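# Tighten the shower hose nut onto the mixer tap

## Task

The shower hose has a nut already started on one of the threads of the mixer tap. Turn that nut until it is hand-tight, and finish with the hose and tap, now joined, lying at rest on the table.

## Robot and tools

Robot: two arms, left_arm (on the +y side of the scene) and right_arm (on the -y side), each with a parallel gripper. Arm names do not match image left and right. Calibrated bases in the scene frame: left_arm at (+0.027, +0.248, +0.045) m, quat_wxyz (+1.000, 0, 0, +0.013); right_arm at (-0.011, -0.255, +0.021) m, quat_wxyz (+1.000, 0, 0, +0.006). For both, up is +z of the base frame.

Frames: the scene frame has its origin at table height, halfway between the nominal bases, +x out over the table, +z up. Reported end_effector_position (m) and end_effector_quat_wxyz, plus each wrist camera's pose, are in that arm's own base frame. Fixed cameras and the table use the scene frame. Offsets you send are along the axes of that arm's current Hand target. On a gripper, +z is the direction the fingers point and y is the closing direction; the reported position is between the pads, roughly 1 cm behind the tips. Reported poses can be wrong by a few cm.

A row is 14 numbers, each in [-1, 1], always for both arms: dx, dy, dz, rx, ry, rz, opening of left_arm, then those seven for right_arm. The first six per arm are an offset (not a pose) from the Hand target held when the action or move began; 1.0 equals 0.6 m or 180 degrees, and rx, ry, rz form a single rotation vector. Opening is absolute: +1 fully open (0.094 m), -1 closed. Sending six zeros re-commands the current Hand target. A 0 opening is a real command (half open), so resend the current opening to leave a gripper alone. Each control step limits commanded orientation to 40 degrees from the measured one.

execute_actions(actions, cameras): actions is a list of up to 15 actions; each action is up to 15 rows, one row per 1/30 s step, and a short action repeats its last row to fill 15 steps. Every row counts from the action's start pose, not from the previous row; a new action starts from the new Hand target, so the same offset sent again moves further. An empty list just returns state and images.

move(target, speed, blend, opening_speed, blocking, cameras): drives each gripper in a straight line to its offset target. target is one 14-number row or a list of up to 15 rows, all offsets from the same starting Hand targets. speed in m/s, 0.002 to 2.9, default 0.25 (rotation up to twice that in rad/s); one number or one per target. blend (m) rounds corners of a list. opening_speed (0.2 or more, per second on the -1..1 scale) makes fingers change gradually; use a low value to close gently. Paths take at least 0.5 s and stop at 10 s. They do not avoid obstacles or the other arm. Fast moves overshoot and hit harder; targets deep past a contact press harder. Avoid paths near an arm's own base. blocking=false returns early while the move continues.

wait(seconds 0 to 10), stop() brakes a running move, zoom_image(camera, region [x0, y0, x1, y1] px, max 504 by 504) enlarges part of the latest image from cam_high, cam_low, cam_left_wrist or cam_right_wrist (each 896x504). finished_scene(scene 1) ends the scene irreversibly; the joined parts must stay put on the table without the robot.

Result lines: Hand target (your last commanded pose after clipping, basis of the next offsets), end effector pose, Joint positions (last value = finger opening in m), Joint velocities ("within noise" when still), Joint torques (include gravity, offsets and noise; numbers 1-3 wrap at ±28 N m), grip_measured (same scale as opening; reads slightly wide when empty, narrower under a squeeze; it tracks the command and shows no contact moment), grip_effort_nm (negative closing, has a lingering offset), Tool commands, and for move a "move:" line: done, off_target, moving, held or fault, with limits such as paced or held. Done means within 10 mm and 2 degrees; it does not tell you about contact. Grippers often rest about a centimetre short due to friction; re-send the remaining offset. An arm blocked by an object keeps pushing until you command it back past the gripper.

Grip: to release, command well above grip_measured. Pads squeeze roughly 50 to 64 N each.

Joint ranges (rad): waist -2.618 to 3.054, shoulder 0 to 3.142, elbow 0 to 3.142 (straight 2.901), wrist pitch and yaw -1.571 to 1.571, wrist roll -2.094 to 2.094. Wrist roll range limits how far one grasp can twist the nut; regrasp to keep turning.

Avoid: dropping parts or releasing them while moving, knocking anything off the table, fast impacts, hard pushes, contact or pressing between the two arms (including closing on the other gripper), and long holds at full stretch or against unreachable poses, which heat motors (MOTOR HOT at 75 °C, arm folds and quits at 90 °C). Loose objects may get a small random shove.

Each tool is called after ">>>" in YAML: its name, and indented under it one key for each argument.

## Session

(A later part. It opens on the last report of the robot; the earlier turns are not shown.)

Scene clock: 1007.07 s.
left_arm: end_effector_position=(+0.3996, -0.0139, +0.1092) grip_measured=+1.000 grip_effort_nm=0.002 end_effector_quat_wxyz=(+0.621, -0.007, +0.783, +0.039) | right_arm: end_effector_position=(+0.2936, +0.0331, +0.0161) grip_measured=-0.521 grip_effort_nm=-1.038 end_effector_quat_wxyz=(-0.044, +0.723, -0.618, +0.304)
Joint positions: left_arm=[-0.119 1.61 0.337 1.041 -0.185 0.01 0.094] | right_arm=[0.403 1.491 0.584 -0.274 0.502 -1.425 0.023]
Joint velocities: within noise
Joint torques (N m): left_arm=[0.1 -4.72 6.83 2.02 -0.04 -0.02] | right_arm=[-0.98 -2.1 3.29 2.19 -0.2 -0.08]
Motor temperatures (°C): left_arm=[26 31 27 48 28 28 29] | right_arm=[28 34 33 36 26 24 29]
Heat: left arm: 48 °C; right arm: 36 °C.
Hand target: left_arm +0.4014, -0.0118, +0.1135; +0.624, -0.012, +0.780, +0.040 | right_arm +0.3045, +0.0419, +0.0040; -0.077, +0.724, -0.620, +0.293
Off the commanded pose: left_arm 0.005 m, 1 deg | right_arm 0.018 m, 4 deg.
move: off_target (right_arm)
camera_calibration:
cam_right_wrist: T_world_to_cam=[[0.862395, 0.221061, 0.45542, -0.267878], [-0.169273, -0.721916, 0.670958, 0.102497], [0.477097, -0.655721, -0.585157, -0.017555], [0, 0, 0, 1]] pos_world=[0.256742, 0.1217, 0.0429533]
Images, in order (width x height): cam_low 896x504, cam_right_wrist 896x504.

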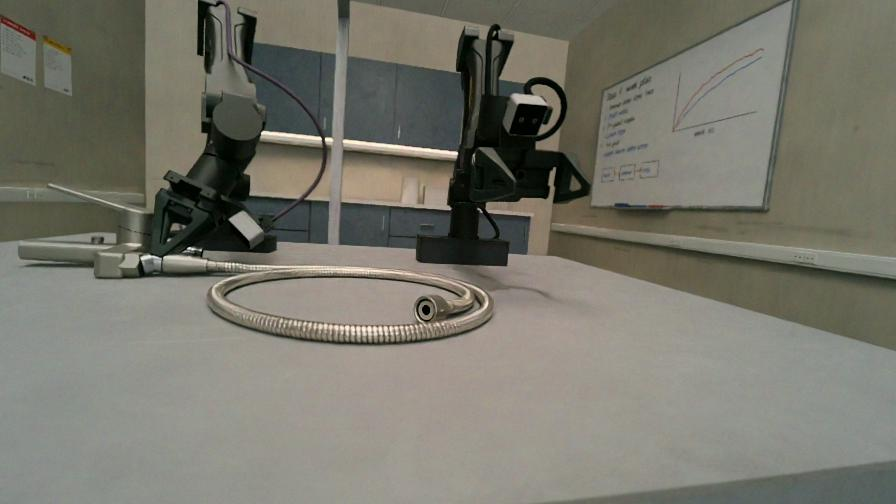

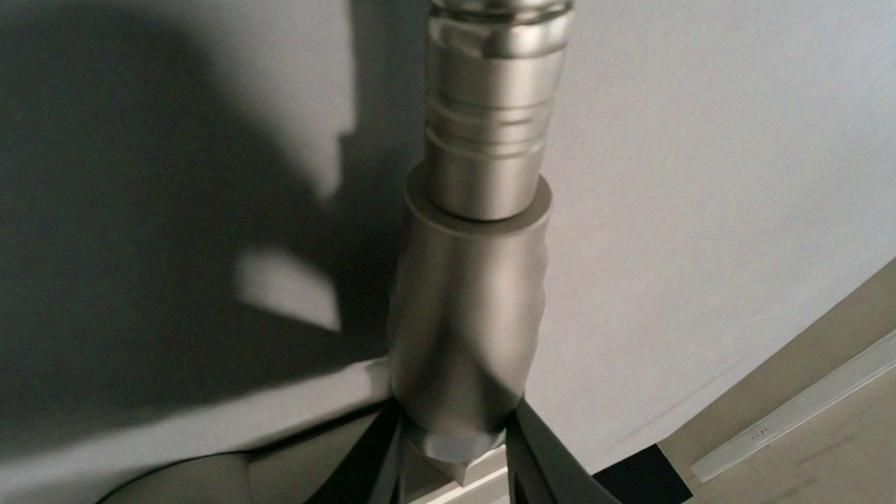

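>>> move:
  target:
    - [0,0,0,0,0,0,1, 0,0,0,0,0,0,0]
    - [0,0,0,0,0,0,1, 0,0,0,-0.1442,0,-0.0583,0]
    - [0,0,0,0,0,0,1, 0.0165,-0.0235,-0.041,-0.1442,0,-0.0583,0.1]
  speed: [0.2,0.5,0.2]
  cameras: ["cam_low","cam_right_wrist"]

>>> zoom_image:
  camera: "cam_low"
  region: [130, 240, 210, 290]

>>> zoom_image:
  camera: "cam_right_wrist"
  region: [350, 270, 600, 504]

Scene clock: 1017.90 s.
left_arm: end_effector_position=(+0.3996, -0.0139, +0.1092) grip_measured=+1.000 grip_effort_nm=-0.002 end_effector_quat_wxyz=(+0.621, -0.007, +0.783, +0.039) | right_arm: end_effector_position=(+0.2979, +0.0394, +0.0217) grip_measured=+0.097 grip_effort_nm=0.139 end_effector_quat_wxyz=(+0.130, +0.777, -0.598, +0.149)
Joint positions: left_arm=[-0.119 1.61 0.337 1.041 -0.185 0.01 0.094] | right_arm=[0.357 1.823 1.094 -0.909 0.393 -1.459 0.052]
Joint velocities: within noise
Joint torques (N m): left_arm=[0.13 -4.79 6.79 2.04 -0.07 -0.04] | right_arm=[-0.5 -10.35 6.23 -0.05 0.11 0]
Motor temperatures (°C): left_arm=[26 31 27 48 28 28 29] | right_arm=[28 33 33 37 26 24 29]
Heat: left arm: 48 °C; right arm: 37 °C.
Hand target: left_arm +0.4014, -0.0118, +0.1135; +0.624, -0.012, +0.780, +0.040 | right_arm +0.3043, +0.0418, +0.0340; +0.114, +0.776, -0.601, +0.153
Off the commanded pose: left_arm 0.005 m, 1 deg | right_arm 0.014 m, 2 deg.
move: off_target (right_arm); target 3's new opening was sent with right_arm's hand 0.014 m and 2 deg from that target
camera_calibration:
cam_right_wrist: T_world_to_cam=[[0.970331, 0.241691, -0.00650357, -0.298513], [0.170804, -0.666202, 0.725949, -0.00072773], [0.171123, -0.705522, -0.687718, 0.0830258], [0, 0, 0, 1]] pos_world=[0.275573, 0.13024, 0.0556852]
Images, in order (width x height): cam_low 896x504, cam_right_wrist 896x504.

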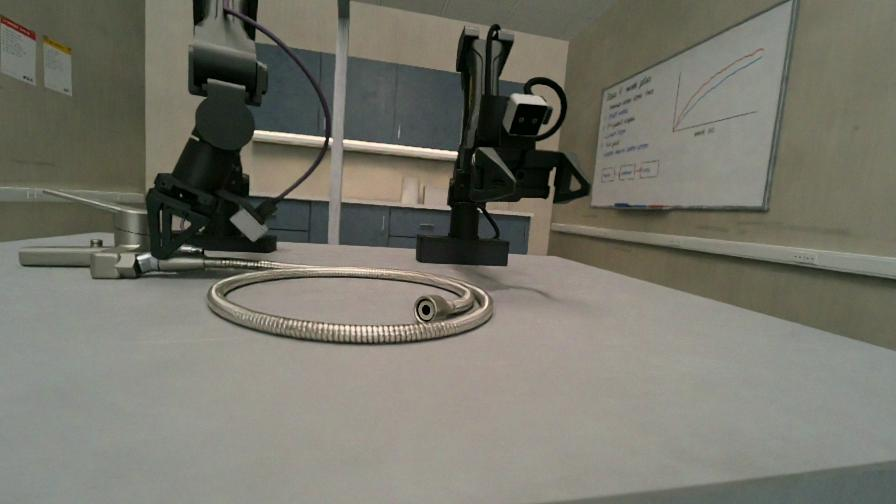

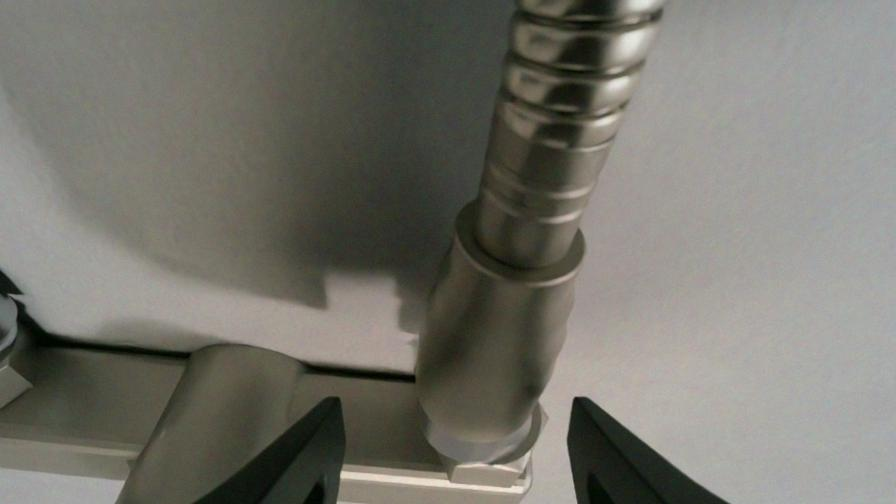

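Scaled by 6.300 from the camera's 896x504 image, which has a finer 1280x720 frame.

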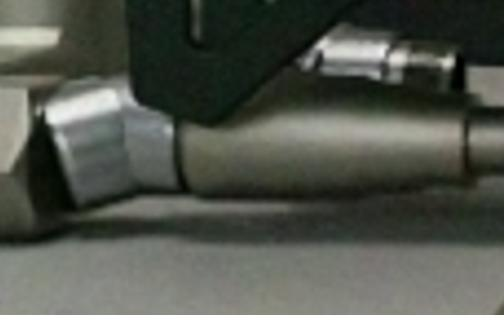

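Scaled by 2.016 from the camera's 896x504 image, which has a finer 1280x720 frame.

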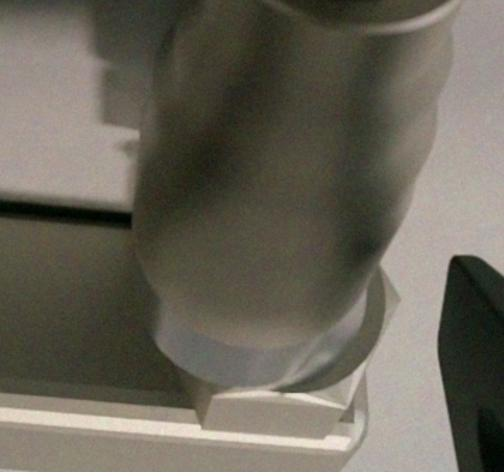

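>>> move:
  target:
    - [0,0,0,0,0,0,1, 0.0153,0.0055,0.0062,-0.007,0,0.0175,0.1]
    - [0,0,0,0,0,0,1, -0.0022,0.0055,0.0495,-0.007,0,0.0175,0]
  speed: [0.2,0.15]
  cameras: ["cam_low","cam_right_wrist"]

>>> zoom_image:
  camera: "cam_low"
  region: [100, 190, 260, 300]

Scene clock: 1067.37 s.
left_arm: end_effector_position=(+0.3996, -0.0139, +0.1092) grip_measured=+1.000 grip_effort_nm=0.007 end_effector_quat_wxyz=(+0.621, -0.007, +0.783, +0.039) | right_arm: end_effector_position=(+0.3054, +0.0300, +0.0149) grip_measured=+0.003 grip_effort_nm=-0.154 end_effector_quat_wxyz=(+0.116, +0.756, -0.625, +0.156)
Joint positions: left_arm=[-0.119 1.61 0.337 1.041 -0.185 0.01 0.094] | right_arm=[0.317 1.829 1.074 -0.847 0.39 -1.437 0.047]
Joint velocities: within noise
Joint torques (N m): left_arm=[0.09 -4.77 6.95 2.03 -0.05 -0.01] | right_arm=[-0.25 -6.49 3.6 0.4 0.09 0.07]
Motor temperatures (°C): left_arm=[26 31 27 48 28 28 29] | right_arm=[28 34 34 34 26 24 28]
Heat: left arm: 48 °C; right arm: 34 °C.
Hand target: left_arm +0.4014, -0.0118, +0.1135; +0.624, -0.012, +0.780, +0.040 | right_arm +0.3038, +0.0315, +0.0060; +0.119, +0.758, -0.624, +0.149
Off the commanded pose: left_arm 0.005 m, 1 deg | right_arm 0.009 m, 1 deg.
move: done
camera_calibration:
cam_right_wrist: T_world_to_cam=[[0.982462, 0.182879, 0.0363727, -0.306186], [0.101052, -0.686152, 0.720405, 0.0186978], [0.156704, -0.704096, -0.692599, 0.0749556], [0, 0, 0, 1]] pos_world=[0.287181, 0.1216, 0.049581]
Images, in order (width x height): cam_low 896x504, cam_right_wrist 896x504.

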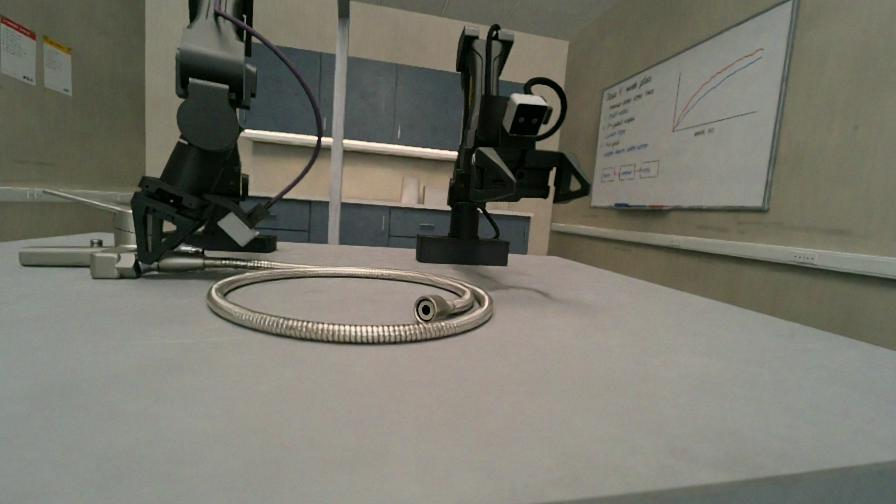

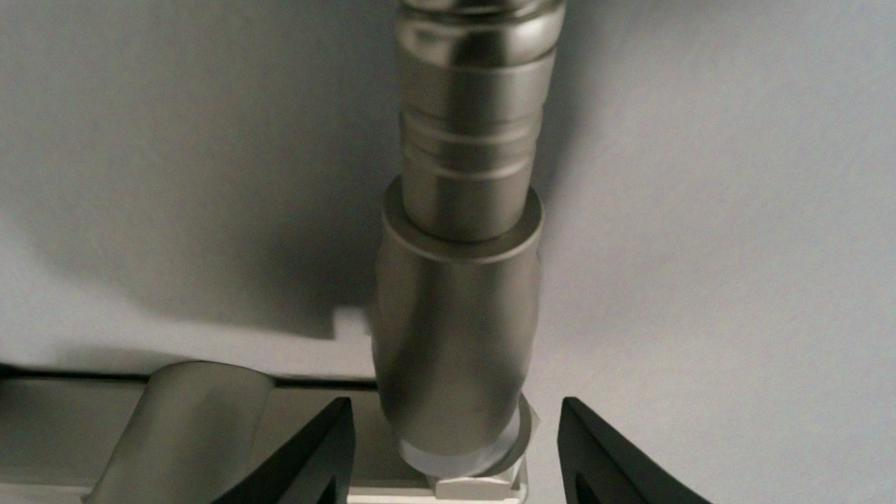

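Scaled by 3.150 from the camera's 896x504 image, which has a finer 1280x720 frame.

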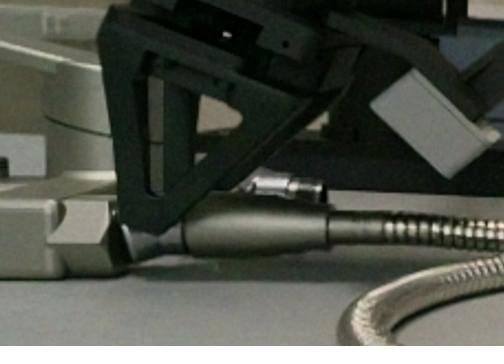

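>>> move:
  target:
    - [0,0,0,0,0,0,1, -0.0202,0,0.0008,-0.1544,0,-0.0624,-0.1]
    - [0,0,0,0,0,0,1, -0.0202,0,0.0008,-0.1544,0,-0.0624,-0.8]
  speed: [0.3,0.2]
  cameras: ["cam_low","cam_right_wrist"]

>>> zoom_image:
  camera: "cam_low"
  region: [100, 190, 260, 300]

Scene clock: 1079.93 s.
left_arm: end_effector_position=(+0.3996, -0.0139, +0.1092) grip_measured=+1.000 grip_effort_nm=-0.002 end_effector_quat_wxyz=(+0.621, -0.007, +0.783, +0.039) | right_arm: end_effector_position=(+0.3032, +0.0401, +0.0049) grip_measured=-0.430 grip_effort_nm=-1.077 end_effector_quat_wxyz=(+0.301, +0.761, -0.575, -0.002)
Joint positions: left_arm=[-0.119 1.61 0.337 1.041 -0.185 0.01 0.094] | right_arm=[0.317 2.281 1.602 -1.416 0.329 -1.44 0.027]
Joint velocities: within noise
Joint torques (N m): left_arm=[0.06 -4.77 6.93 2.01 -0.04 -0.06] | right_arm=[-0.13 -8.87 5.5 -1.01 0.06 -0.1]
Motor temperatures (°C): left_arm=[26 31 27 48 28 28 29] | right_arm=[28 34 33 34 26 24 28]
Heat: left arm: 48 °C; right arm: 34 °C.
Hand target: left_arm +0.4014, -0.0118, +0.1135; +0.624, -0.012, +0.780, +0.040 | right_arm +0.3017, +0.0423, +0.0010; +0.311, +0.764, -0.565, -0.017
Off the commanded pose: left_arm 0.005 m, 1 deg | right_arm 0.005 m, 2 deg.
move: done; target 2's new opening was sent with right_arm's hand 0.005 m and 3 deg from that target
camera_calibration:
cam_right_wrist: T_world_to_cam=[[0.882631, 0.149074, -0.445802, -0.271492], [0.434156, -0.622084, 0.651552, -0.0701714], [-0.180197, -0.768628, -0.613792, 0.179752], [0, 0, 0, 1]] pos_world=[0.302484, 0.134982, 0.0350189]
Images, in order (width x height): cam_low 896x504, cam_right_wrist 896x504.

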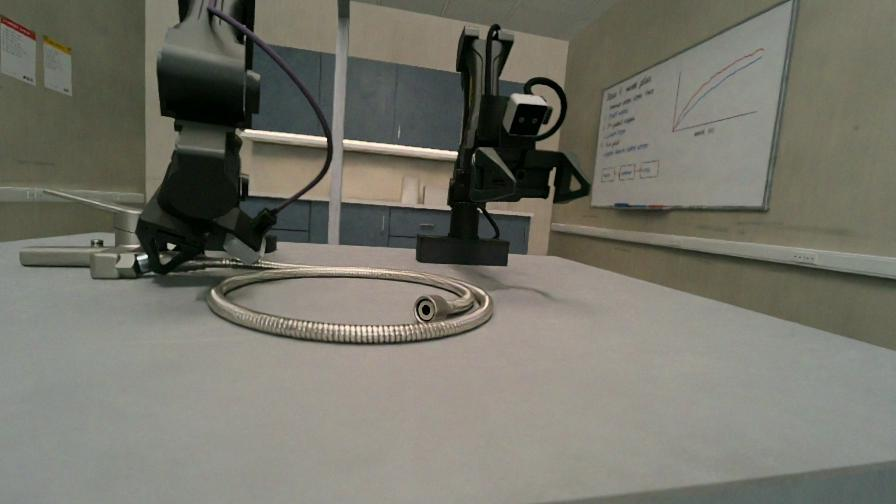

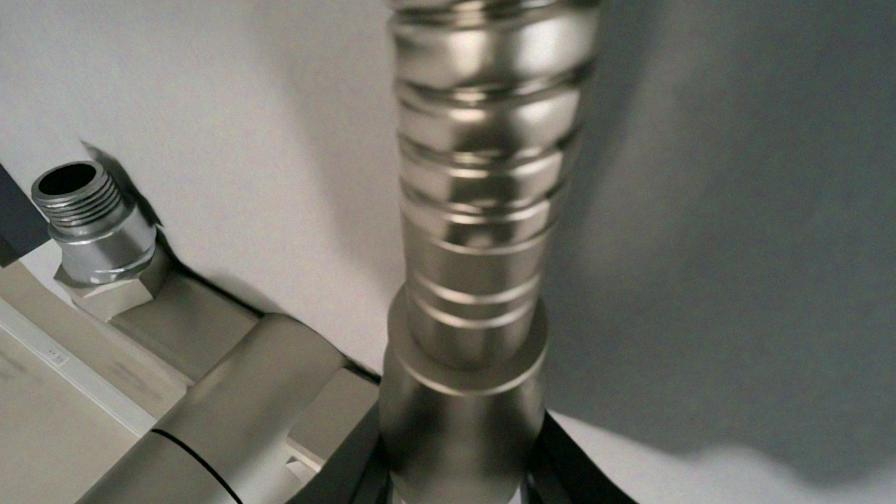

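Scaled by 3.150 from the camera's 896x504 image, which has a finer 1280x720 frame.

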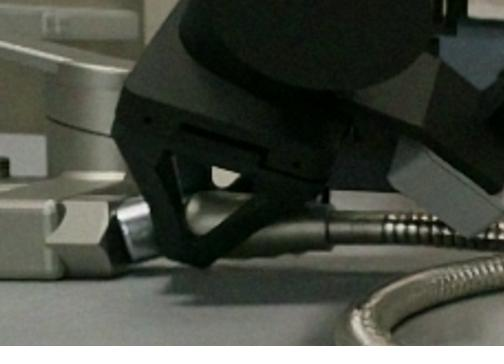

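>>> move:
  target:
    - [0,0,0,0,0,0,1, -0.001,-0.0064,0.0026,0.1544,0,0.0624,-1]
    - [0,0,0,0,0,0,1, -0.002,-0.0129,0.0052,0.3,0,0.121,-1]
  speed: 0.15
  cameras: ["cam_low","cam_right_wrist"]

>>> zoom_image:
  camera: "cam_low"
  region: [100, 190, 260, 300]

Scene clock: 1094.70 s.
left_arm: end_effector_position=(+0.3996, -0.0139, +0.1092) grip_measured=+1.000 grip_effort_nm=0.002 end_effector_quat_wxyz=(+0.621, -0.007, +0.783, +0.039) | right_arm: end_effector_position=(+0.3019, +0.0411, +0.0029) grip_measured=-0.428 grip_effort_nm=-1.038 end_effector_quat_wxyz=(-0.041, +0.720, -0.626, +0.298)
Joint positions: left_arm=[-0.119 1.61 0.337 1.041 -0.185 0.01 0.094] | right_arm=[0.417 1.586 0.617 -0.238 0.502 -1.387 0.027]
Joint velocities: within noise
Joint torques (N m): left_arm=[0.13 -4.81 6.86 2.04 -0.06 0] | right_arm=[-0.72 -4.52 1.91 2.02 0.07 0.22]
Motor temperatures (°C): left_arm=[26 31 27 48 28 28 29] | right_arm=[28 34 33 34 26 24 29]
Heat: left arm: 48 °C; right arm: 34 °C.
Hand target: left_arm +0.4014, -0.0118, +0.1135; +0.624, -0.012, +0.780, +0.040 | right_arm +0.3066, +0.0433, -0.0057; -0.070, +0.705, -0.640, +0.296
Off the commanded pose: left_arm 0.005 m, 1 deg | right_arm 0.010 m, 4 deg.
move: off_target (right_arm)
camera_calibration:
cam_right_wrist: T_world_to_cam=[[0.871452, 0.202147, 0.446887, -0.272755], [-0.173959, -0.724507, 0.666954, 0.120027], [0.458596, -0.658958, -0.596208, -0.0184031], [0, 0, 0, 1]] pos_world=[0.267012, 0.12997, 0.0308661]
Images, in order (width x height): cam_low 896x504, cam_right_wrist 896x504.

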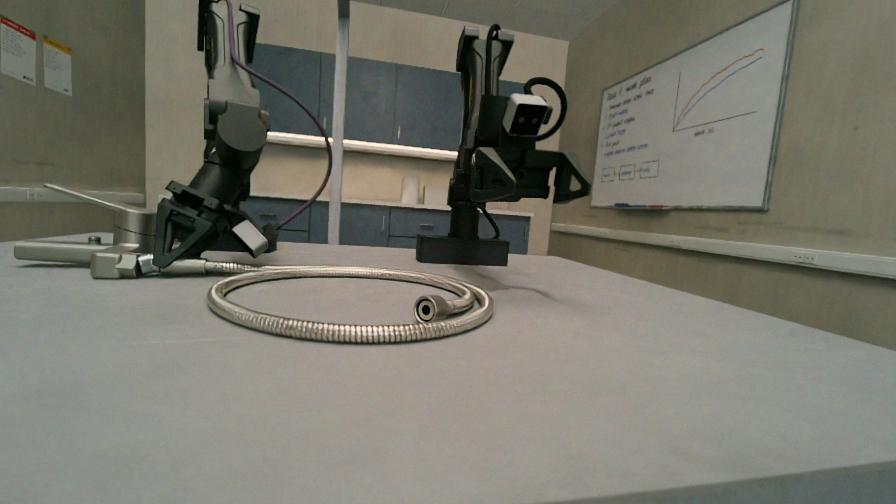

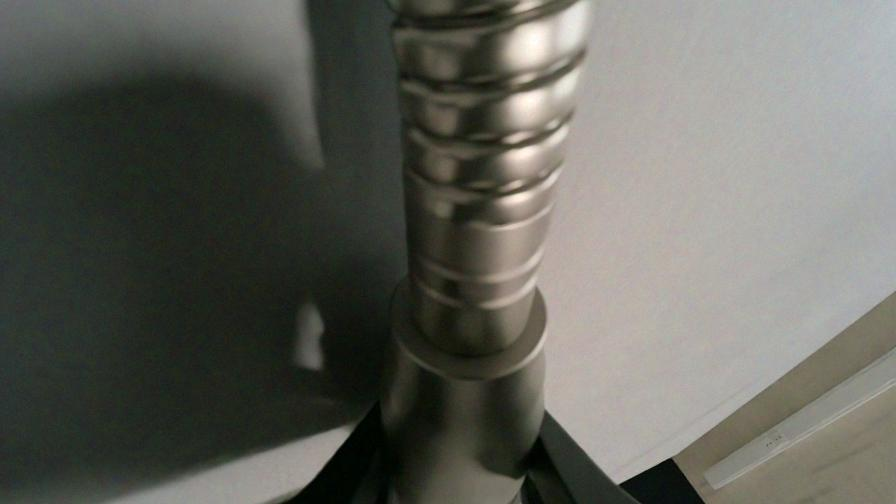

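Scaled by 3.150 from the camera's 896x504 image, which has a finer 1280x720 frame.

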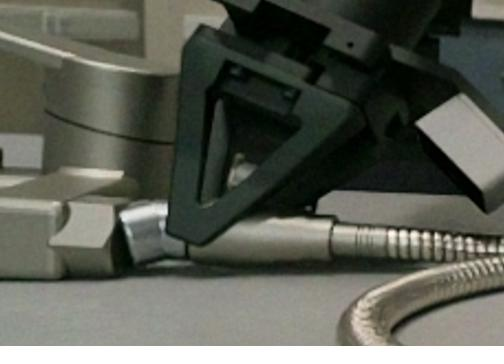

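>>> move:
  target:
    - [0,0,0,0,0,0,1, 0,0,0,0,0,0,-0.1]
  cameras: ["cam_low","cam_high"]

>>> zoom_image:
  camera: "cam_low"
  region: [0, 170, 260, 300]

Scene clock: 1105.17 s.
left_arm: end_effector_position=(+0.3996, -0.0139, +0.1092) grip_measured=+1.000 grip_effort_nm=0.002 end_effector_quat_wxyz=(+0.621, -0.007, +0.783, +0.039) | right_arm: end_effector_position=(+0.3083, +0.0426, +0.0045) grip_measured=-0.103 grip_effort_nm=0.149 end_effector_quat_wxyz=(-0.059, +0.710, -0.630, +0.309)
Joint positions: left_arm=[-0.119 1.61 0.337 1.041 -0.185 0.01 0.094] | right_arm=[0.417 1.586 0.604 -0.182 0.51 -1.381 0.042]
Joint velocities: within noise
Joint torques (N m): left_arm=[0.08 -4.83 6.94 2.03 -0.06 -0.04] | right_arm=[-0.69 -4.55 2.55 1.56 0 0.16]
Motor temperatures (°C): left_arm=[26 31 27 48 28 28 29] | right_arm=[28 33 33 37 26 24 29]
Heat: left arm: 48 °C; right arm: 37 °C.
Hand target: left_arm +0.4014, -0.0118, +0.1135; +0.624, -0.012, +0.780, +0.040 | right_arm +0.3066, +0.0433, -0.0057; -0.070, +0.705, -0.640, +0.296
Off the commanded pose: left_arm 0.005 m, 1 deg | right_arm 0.010 m, 2 deg.
move: done
Images, in order (width x height): cam_high 896x504, cam_low 896x504.

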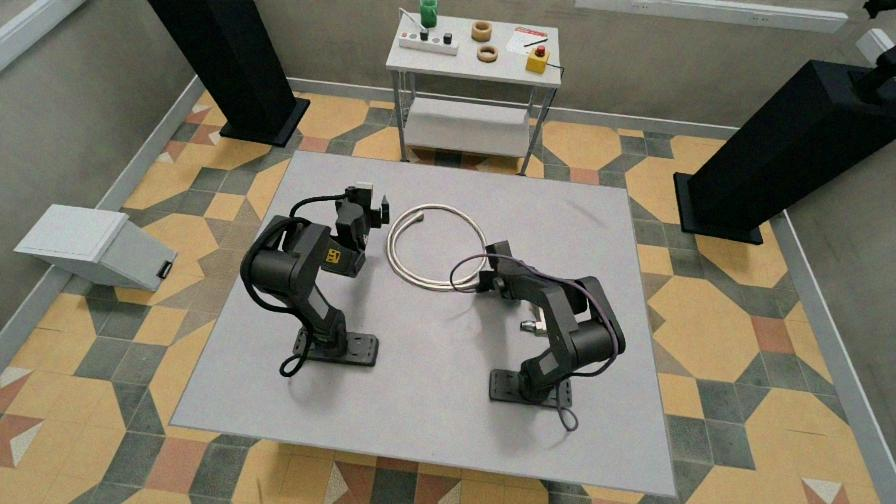

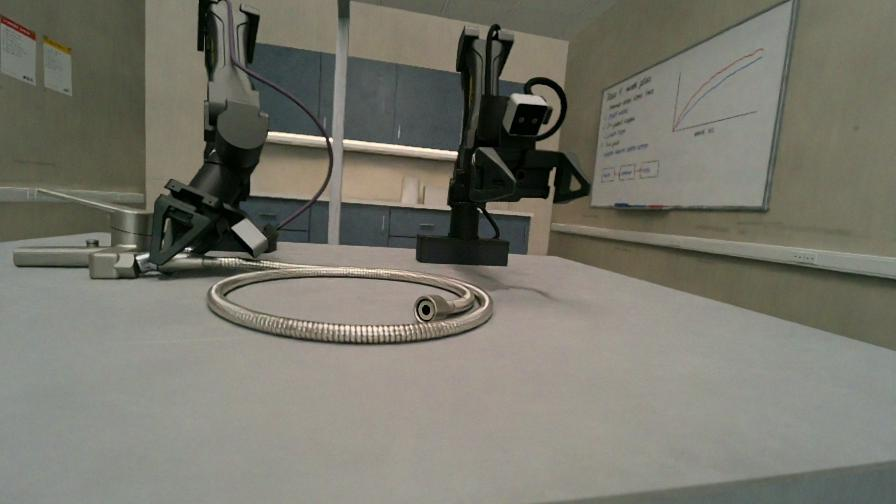

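Scaled by 1.938 from the camera's 896x504 image, which has a finer 1280x720 frame.

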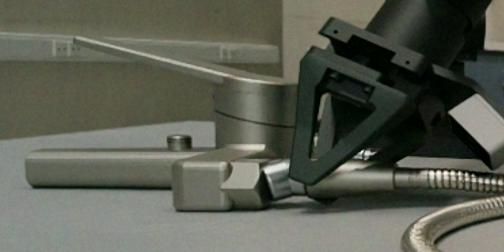

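>>> move:
  target:
    - [0,0,0,0,0,0,1, 0.0057,0.0013,-0.0142,-0.1544,0,-0.0624,-0.1]
  speed: 0.3
  cameras: ["cam_low","cam_right_wrist"]

>>> zoom_image:
  camera: "cam_right_wrist"
  region: [350, 270, 600, 504]

>>> move:
  target:
    - [0,0,0,0,0,0,1, 0,0,0,-0.1544,0,-0.0624,-0.1]
    - [0,0,0,0,0,0,1, 0,0,0,-0.1544,0,-0.0624,-1]
    - [0,0,0,0,0,0,1, -0.001,-0.0064,0.0026,0,0,0,-1]
  speed: [0.4,0.2,0.15]
  cameras: ["cam_low","cam_right_wrist"]

>>> zoom_image:
  camera: "cam_right_wrist"
  region: [350, 270, 600, 504]

>>> move:
  target:
    - [0,0,0,0,0,0,1, 0.001,0.0064,-0.0026,0,0,0,-0.1]
  speed: [0.15]
  cameras: ["cam_low","cam_right_wrist"]

>>> zoom_image:
  camera: "cam_right_wrist"
  region: [350, 270, 600, 504]

Scene clock: 1137.07 s.
left_arm: end_effector_position=(+0.3996, -0.0139, +0.1092) grip_measured=+1.000 grip_effort_nm=0.002 end_effector_quat_wxyz=(+0.621, -0.007, +0.783, +0.039) | right_arm: end_effector_position=(+0.2991, +0.0407, +0.0033) grip_measured=-0.102 grip_effort_nm=0.129 end_effector_quat_wxyz=(+0.125, +0.757, -0.624, +0.149)
Joint positions: left_arm=[-0.119 1.61 0.337 1.041 -0.185 0.01 0.094] | right_arm=[0.356 1.867 1.071 -0.846 0.386 -1.393 0.042]
Joint velocities: within noise
Joint torques (N m): left_arm=[0.01 -4.83 6.9 2 -0.06 0] | right_arm=[-0.57 -6.52 6.17 -0.09 0.1 -0.04]
Motor temperatures (°C): left_arm=[26 31 27 48 28 28 29] | right_arm=[28 32 33 37 26 24 29]
Heat: left arm: 48 °C; right arm: 37 °C.
Hand target: left_arm +0.4014, -0.0118, +0.1135; +0.624, -0.012, +0.780, +0.040 | right_arm +0.3017, +0.0423, +0.0020; +0.130, +0.760, -0.621, +0.140
Off the commanded pose: left_arm 0.005 m, 1 deg | right_arm 0.003 m, 1 deg.
move: done
camera_calibration:
cam_right_wrist: T_world_to_cam=[[0.983562, 0.18009, 0.0131761, -0.301678], [0.115342, -0.682728, 0.721512, 0.0305775], [0.138933, -0.708132, -0.692277, 0.0809238], [0, 0, 0, 1]] pos_world=[0.281949, 0.13251, 0.0379346]
Images, in order (width x height): cam_low 896x504, cam_right_wrist 896x504.

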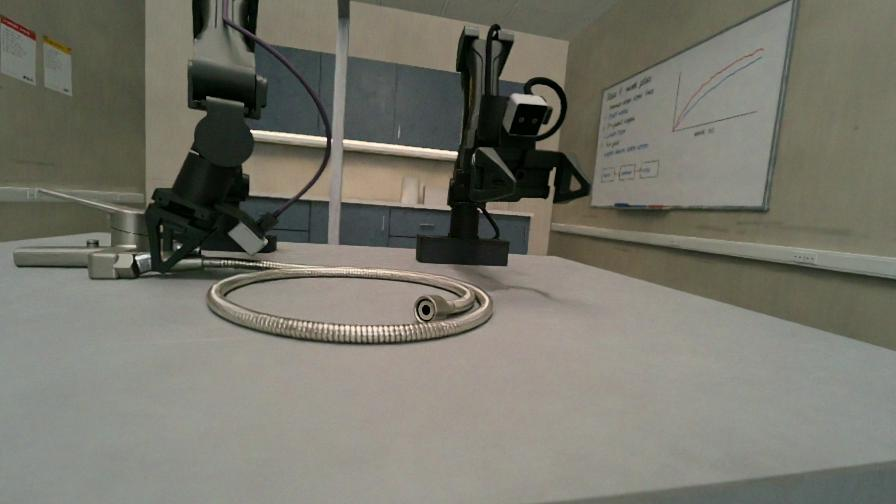

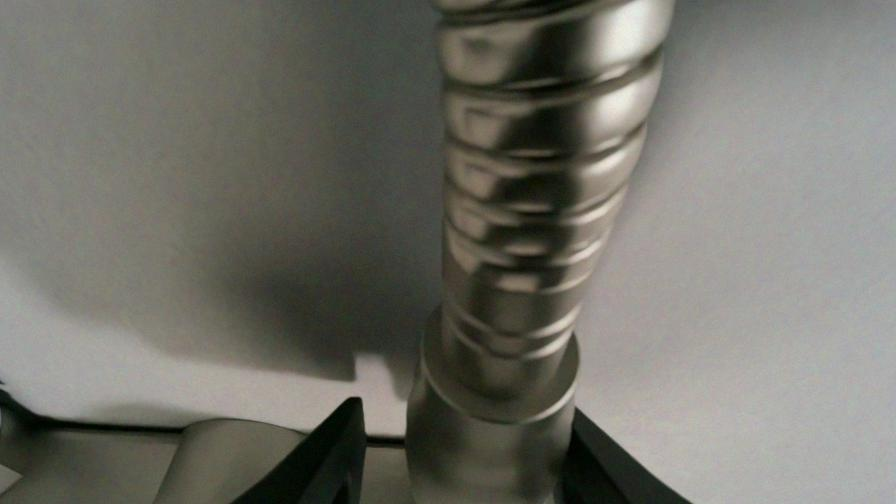

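Scaled by 2.016 from the camera's 896x504 image, which has a finer 1280x720 frame.

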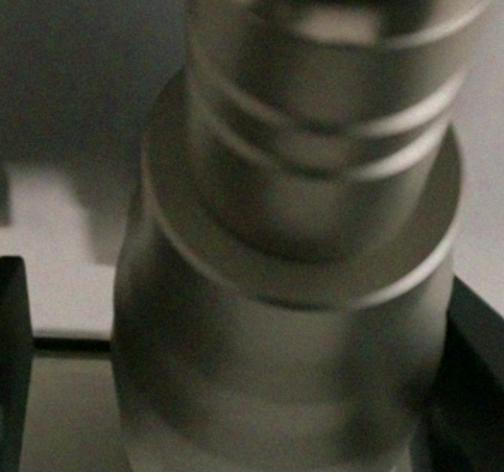

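Scene clock: 1142.23 s.
left_arm: end_effector_position=(+0.3996, -0.0139, +0.1092) grip_measured=+1.000 grip_effort_nm=0.007 end_effector_quat_wxyz=(+0.621, -0.007, +0.783, +0.039) | right_arm: end_effector_position=(+0.2727, +0.0334, +0.0037) grip_measured=-0.421 grip_effort_nm=-1.038 end_effector_quat_wxyz=(+0.204, +0.780, -0.586, +0.085)
Joint positions: left_arm=[-0.119 1.61 0.337 1.041 -0.185 0.01 0.094] | right_arm=[0.351 1.939 1.145 -1.041 0.364 -1.453 0.027]
Joint velocities: within noise
Joint torques (N m): left_arm=[0.1 -4.77 6.89 2.04 -0.03 -0.03] | right_arm=[0.13 -11.78 2.73 1.34 0.22 0.46]
Motor temperatures (°C): left_arm=[26 31 27 48 28 28 29] | right_arm=[28 33 33 36 26 24 29]
Heat: left arm: 48 °C; right arm: 36 °C.
Hand target: left_arm +0.4014, -0.0118, +0.1135; +0.624, -0.012, +0.780, +0.040 | right_arm +0.3054, +0.0430, +0.0002; +0.130, +0.760, -0.621, +0.140
Off the commanded pose: left_arm 0.005 m, 1 deg | right_arm 0.034 m, 12 deg.
move: off_target (right_arm); target 2's new opening was sent with right_arm's hand 0.006 m and 3 deg from that target
camera_calibration:
cam_right_wrist: T_world_to_cam=[[0.953943, 0.221231, -0.202605, -0.266892], [0.298778, -0.640109, 0.707808, -0.0230006], [0.0268996, -0.735743, -0.676727, 0.111031], [0, 0, 0, 1]] pos_world=[0.258485, 0.126012, 0.0373439]
Images, in order (width x height): cam_low 896x504, cam_right_wrist 896x504.

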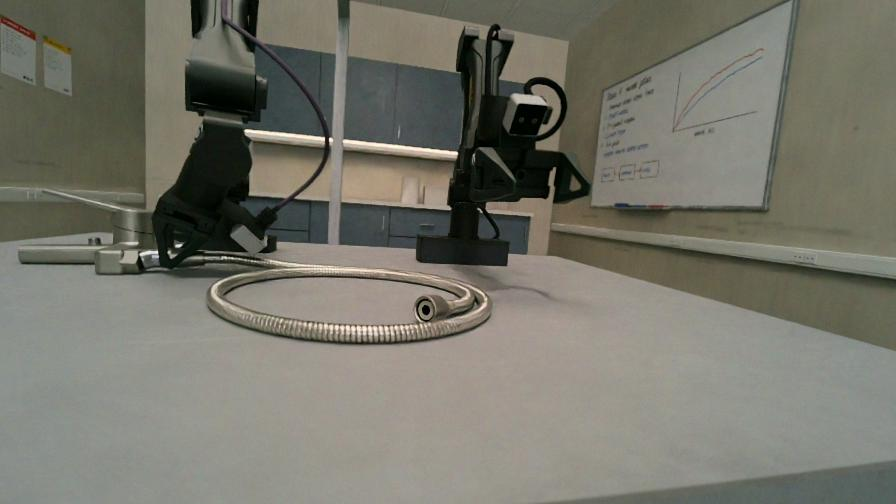

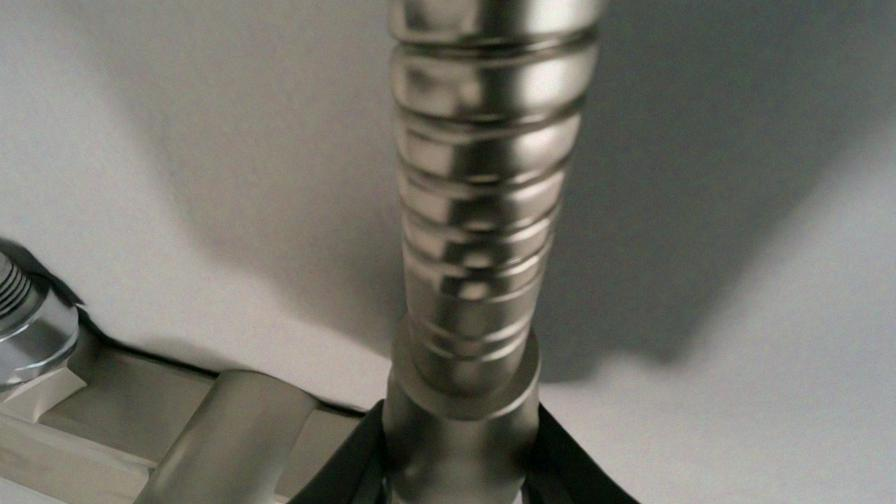

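Scaled by 2.016 from the camera's 896x504 image, which has a finer 1280x720 frame.

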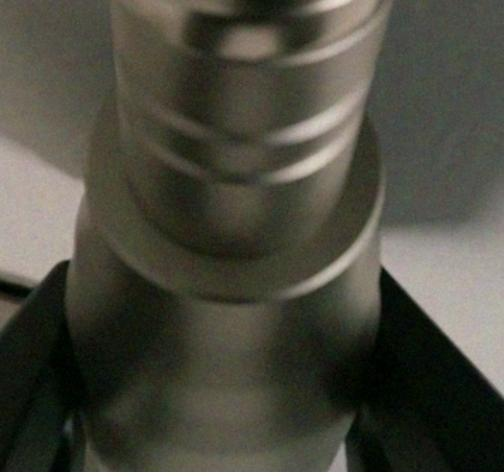

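Scene clock: 1143.23 s.
left_arm: end_effector_position=(+0.3996, -0.0139, +0.1092) grip_measured=+1.000 grip_effort_nm=0.002 end_effector_quat_wxyz=(+0.621, -0.007, +0.783, +0.039) | right_arm: end_effector_position=(+0.2800, +0.0353, -0.0021) grip_measured=-0.102 grip_effort_nm=0.120 end_effector_quat_wxyz=(+0.178, +0.765, -0.610, +0.105)
Joint positions: left_arm=[-0.119 1.61 0.337 1.041 -0.185 0.01 0.094] | right_arm=[0.35 1.925 1.113 -0.964 0.366 -1.407 0.042]
Joint velocities: within noise
Joint torques (N m): left_arm=[0.09 -4.75 6.79 2.01 -0.03 -0.03] | right_arm=[0.4 -11.71 3.3 0.8 0.25 0.06]
Motor temperatures (°C): left_arm=[26 31 27 48 28 28 29] | right_arm=[28 33 33 36 26 24 29]
Heat: left arm: 48 °C; right arm: 36 °C.
Hand target: left_arm +0.4014, -0.0118, +0.1135; +0.624, -0.012, +0.780, +0.040 | right_arm +0.3017, +0.0423, +0.0020; +0.130, +0.760, -0.621, +0.140
Off the commanded pose: left_arm 0.005 m, 1 deg | right_arm 0.023 m, 7 deg.
move: off_target (right_arm)
camera_calibration:
cam_right_wrist: T_world_to_cam=[[0.974875, 0.182268, -0.128051, -0.279714], [0.217951, -0.661792, 0.717307, 0.00349356], [0.0459995, -0.727193, -0.68489, 0.102716], [0, 0, 0, 1]] pos_world=[0.2672, 0.12799, 0.0320259]
Images, in order (width x height): cam_low 896x504, cam_right_wrist 896x504.

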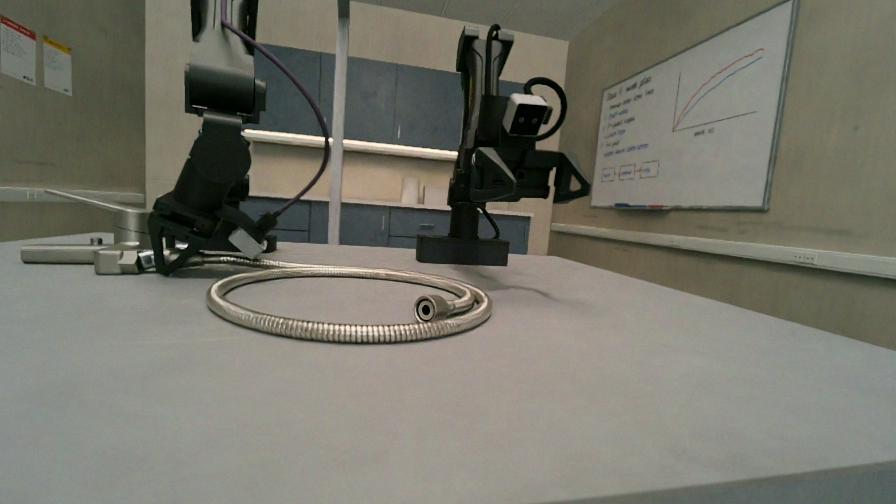

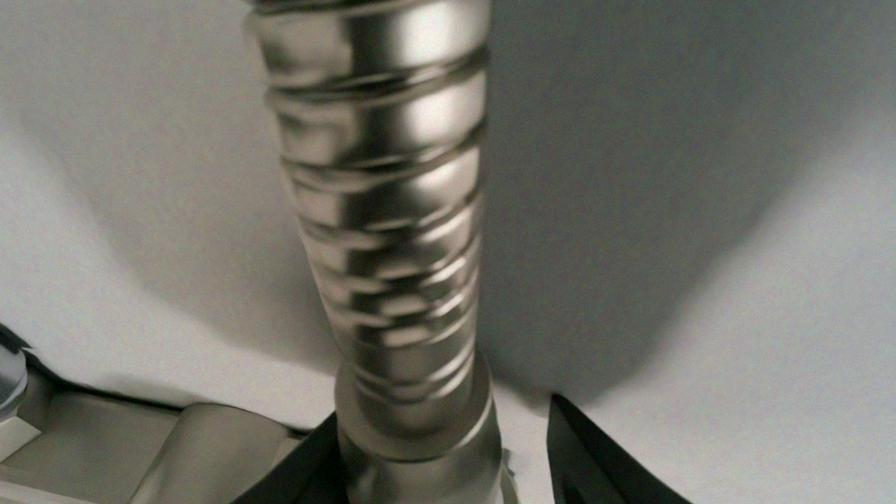

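Scaled by 2.016 from the camera's 896x504 image, which has a finer 1280x720 frame.

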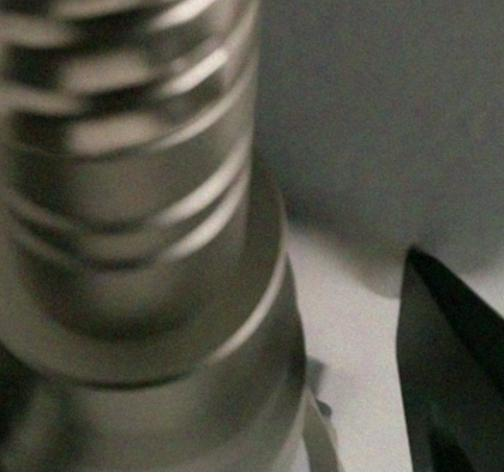

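>>> move:
  target: [0,0,0,0,0,0,1, 0.0187,0.0,-0.063,0,0,0,0.2]
  speed: 0.2

>>> zoom_image:
  camera: "cam_right_wrist"
  region: [350, 200, 600, 434]

>>> zoom_image:
  camera: "cam_low"
  region: [130, 240, 210, 290]

Scene clock: 1157.57 s.
left_arm: end_effector_position=(+0.3996, -0.0139, +0.1092) grip_measured=+1.000 grip_effort_nm=0.002 end_effector_quat_wxyz=(+0.621, -0.007, +0.783, +0.039) | right_arm: end_effector_position=(+0.2957, +0.0407, +0.0249) grip_measured=+0.197 grip_effort_nm=0.134 end_effector_quat_wxyz=(+0.146, +0.758, -0.622, +0.128)
Joint positions: left_arm=[-0.119 1.61 0.337 1.041 -0.185 0.01 0.094] | right_arm=[0.351 1.864 1.163 -0.999 0.37 -1.391 0.056]
Joint velocities: within noise
Joint torques (N m): left_arm=[0.08 -4.79 6.87 2.02 -0.07 0] | right_arm=[0.73 -11.78 6.22 -0.17 0.21 0.06]
Motor temperatures (°C): left_arm=[26 31 27 48 28 28 29] | right_arm=[28 34 33 35 26 24 28]
Heat: left arm: 48 °C; right arm: 35 °C.
Hand target: left_arm +0.4014, -0.0118, +0.1135; +0.624, -0.012, +0.780, +0.040 | right_arm +0.3019, +0.0461, +0.0412; +0.130, +0.760, -0.621, +0.140
Off the commanded pose: left_arm 0.005 m, 1 deg | right_arm 0.018 m, 2 deg.
move: off_target (right_arm)
camera_calibration:
cam_right_wrist: T_world_to_cam=[[0.983911, 0.172581, -0.0462018, -0.296855], [0.15289, -0.679569, 0.717503, 0.0043376], [0.09243, -0.713023, -0.695022, 0.110281], [0, 0, 0, 1]] pos_world=[0.281222, 0.132812, 0.0598205]

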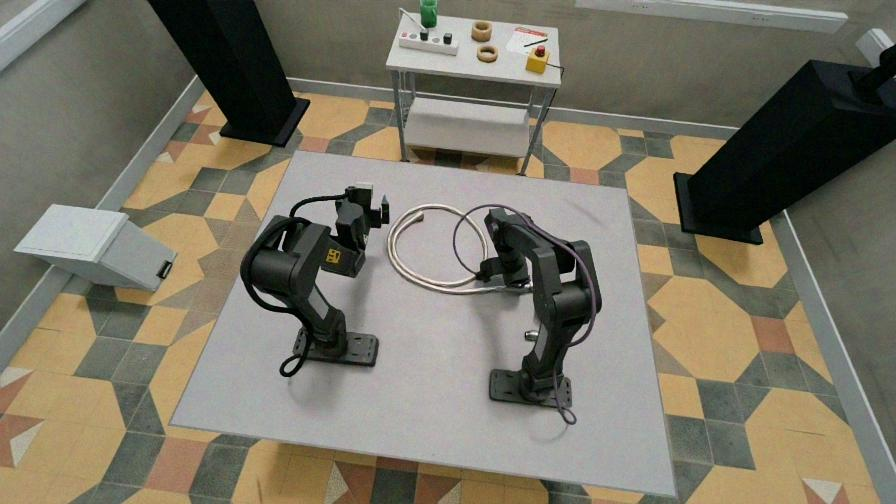

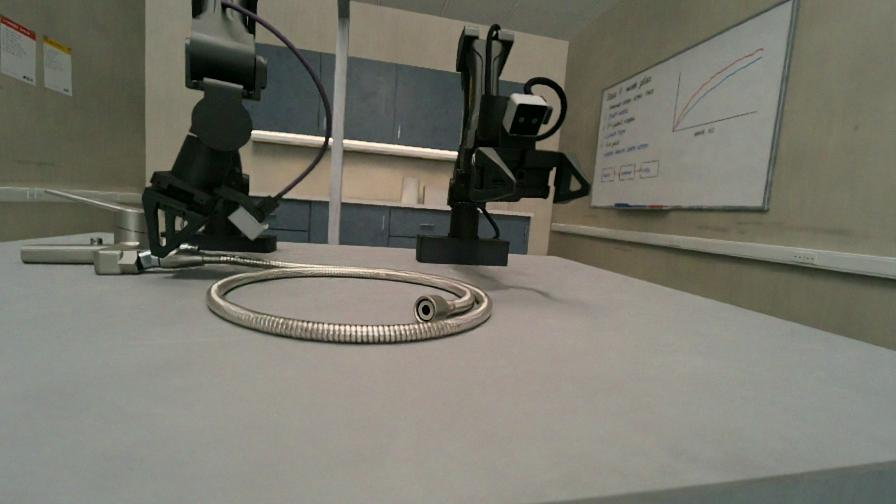

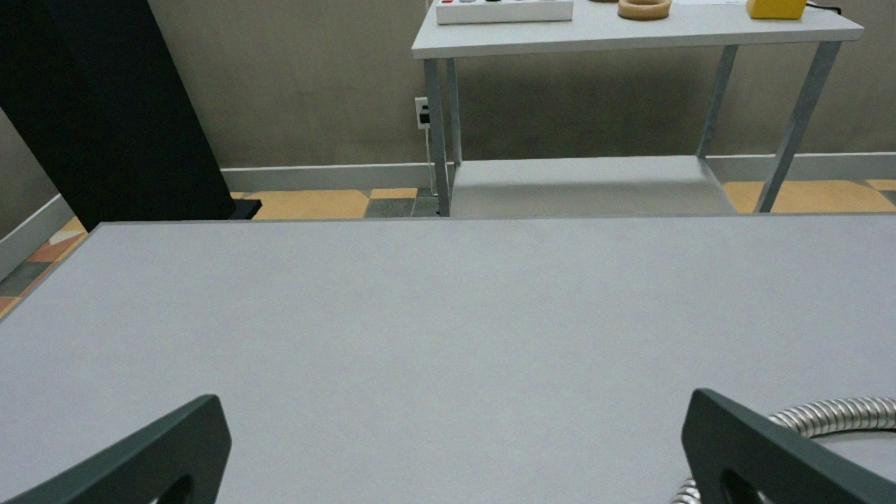

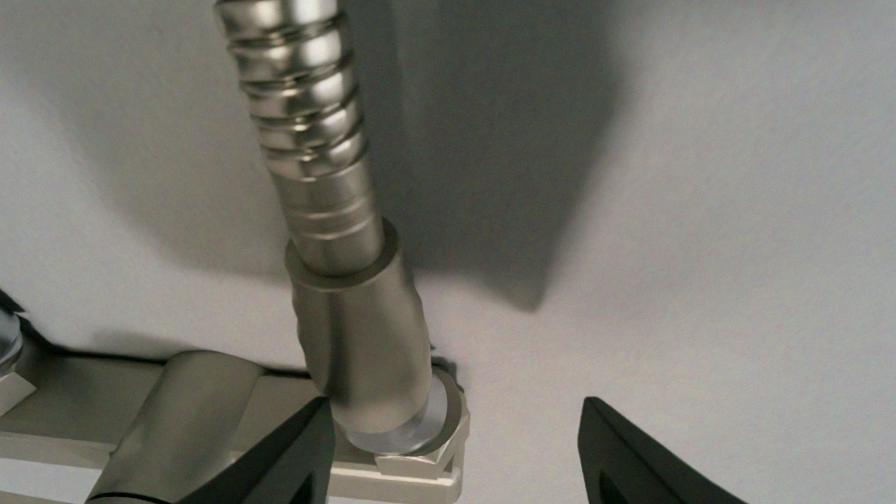

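Scaled by 2.016 from the camera's 896x504 image, which has a finer 1280x720 frame.

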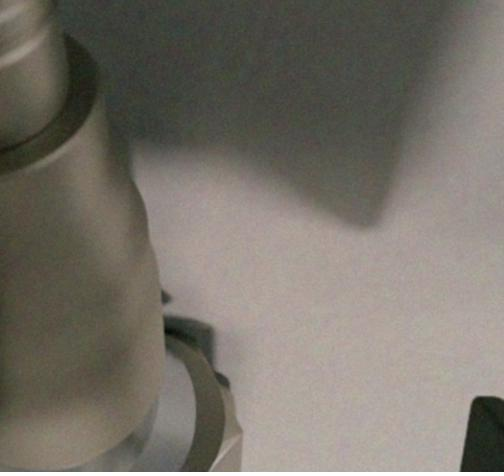

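Scaled by 6.300 from the camera's 896x504 image, which has a finer 1280x720 frame.

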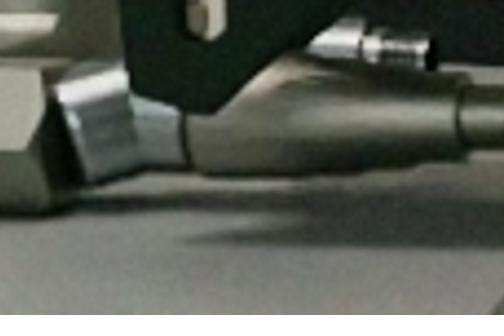

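>>> zoom_image:
  camera: "cam_right_wrist"
  region: [270, 200, 480, 480]

Scaled by 1.800 from the camera's 896x504 image, which has a finer 1280x720 frame.

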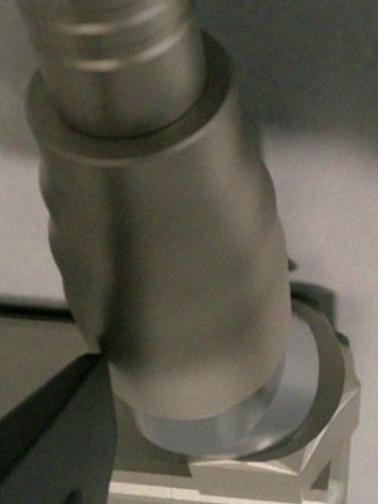

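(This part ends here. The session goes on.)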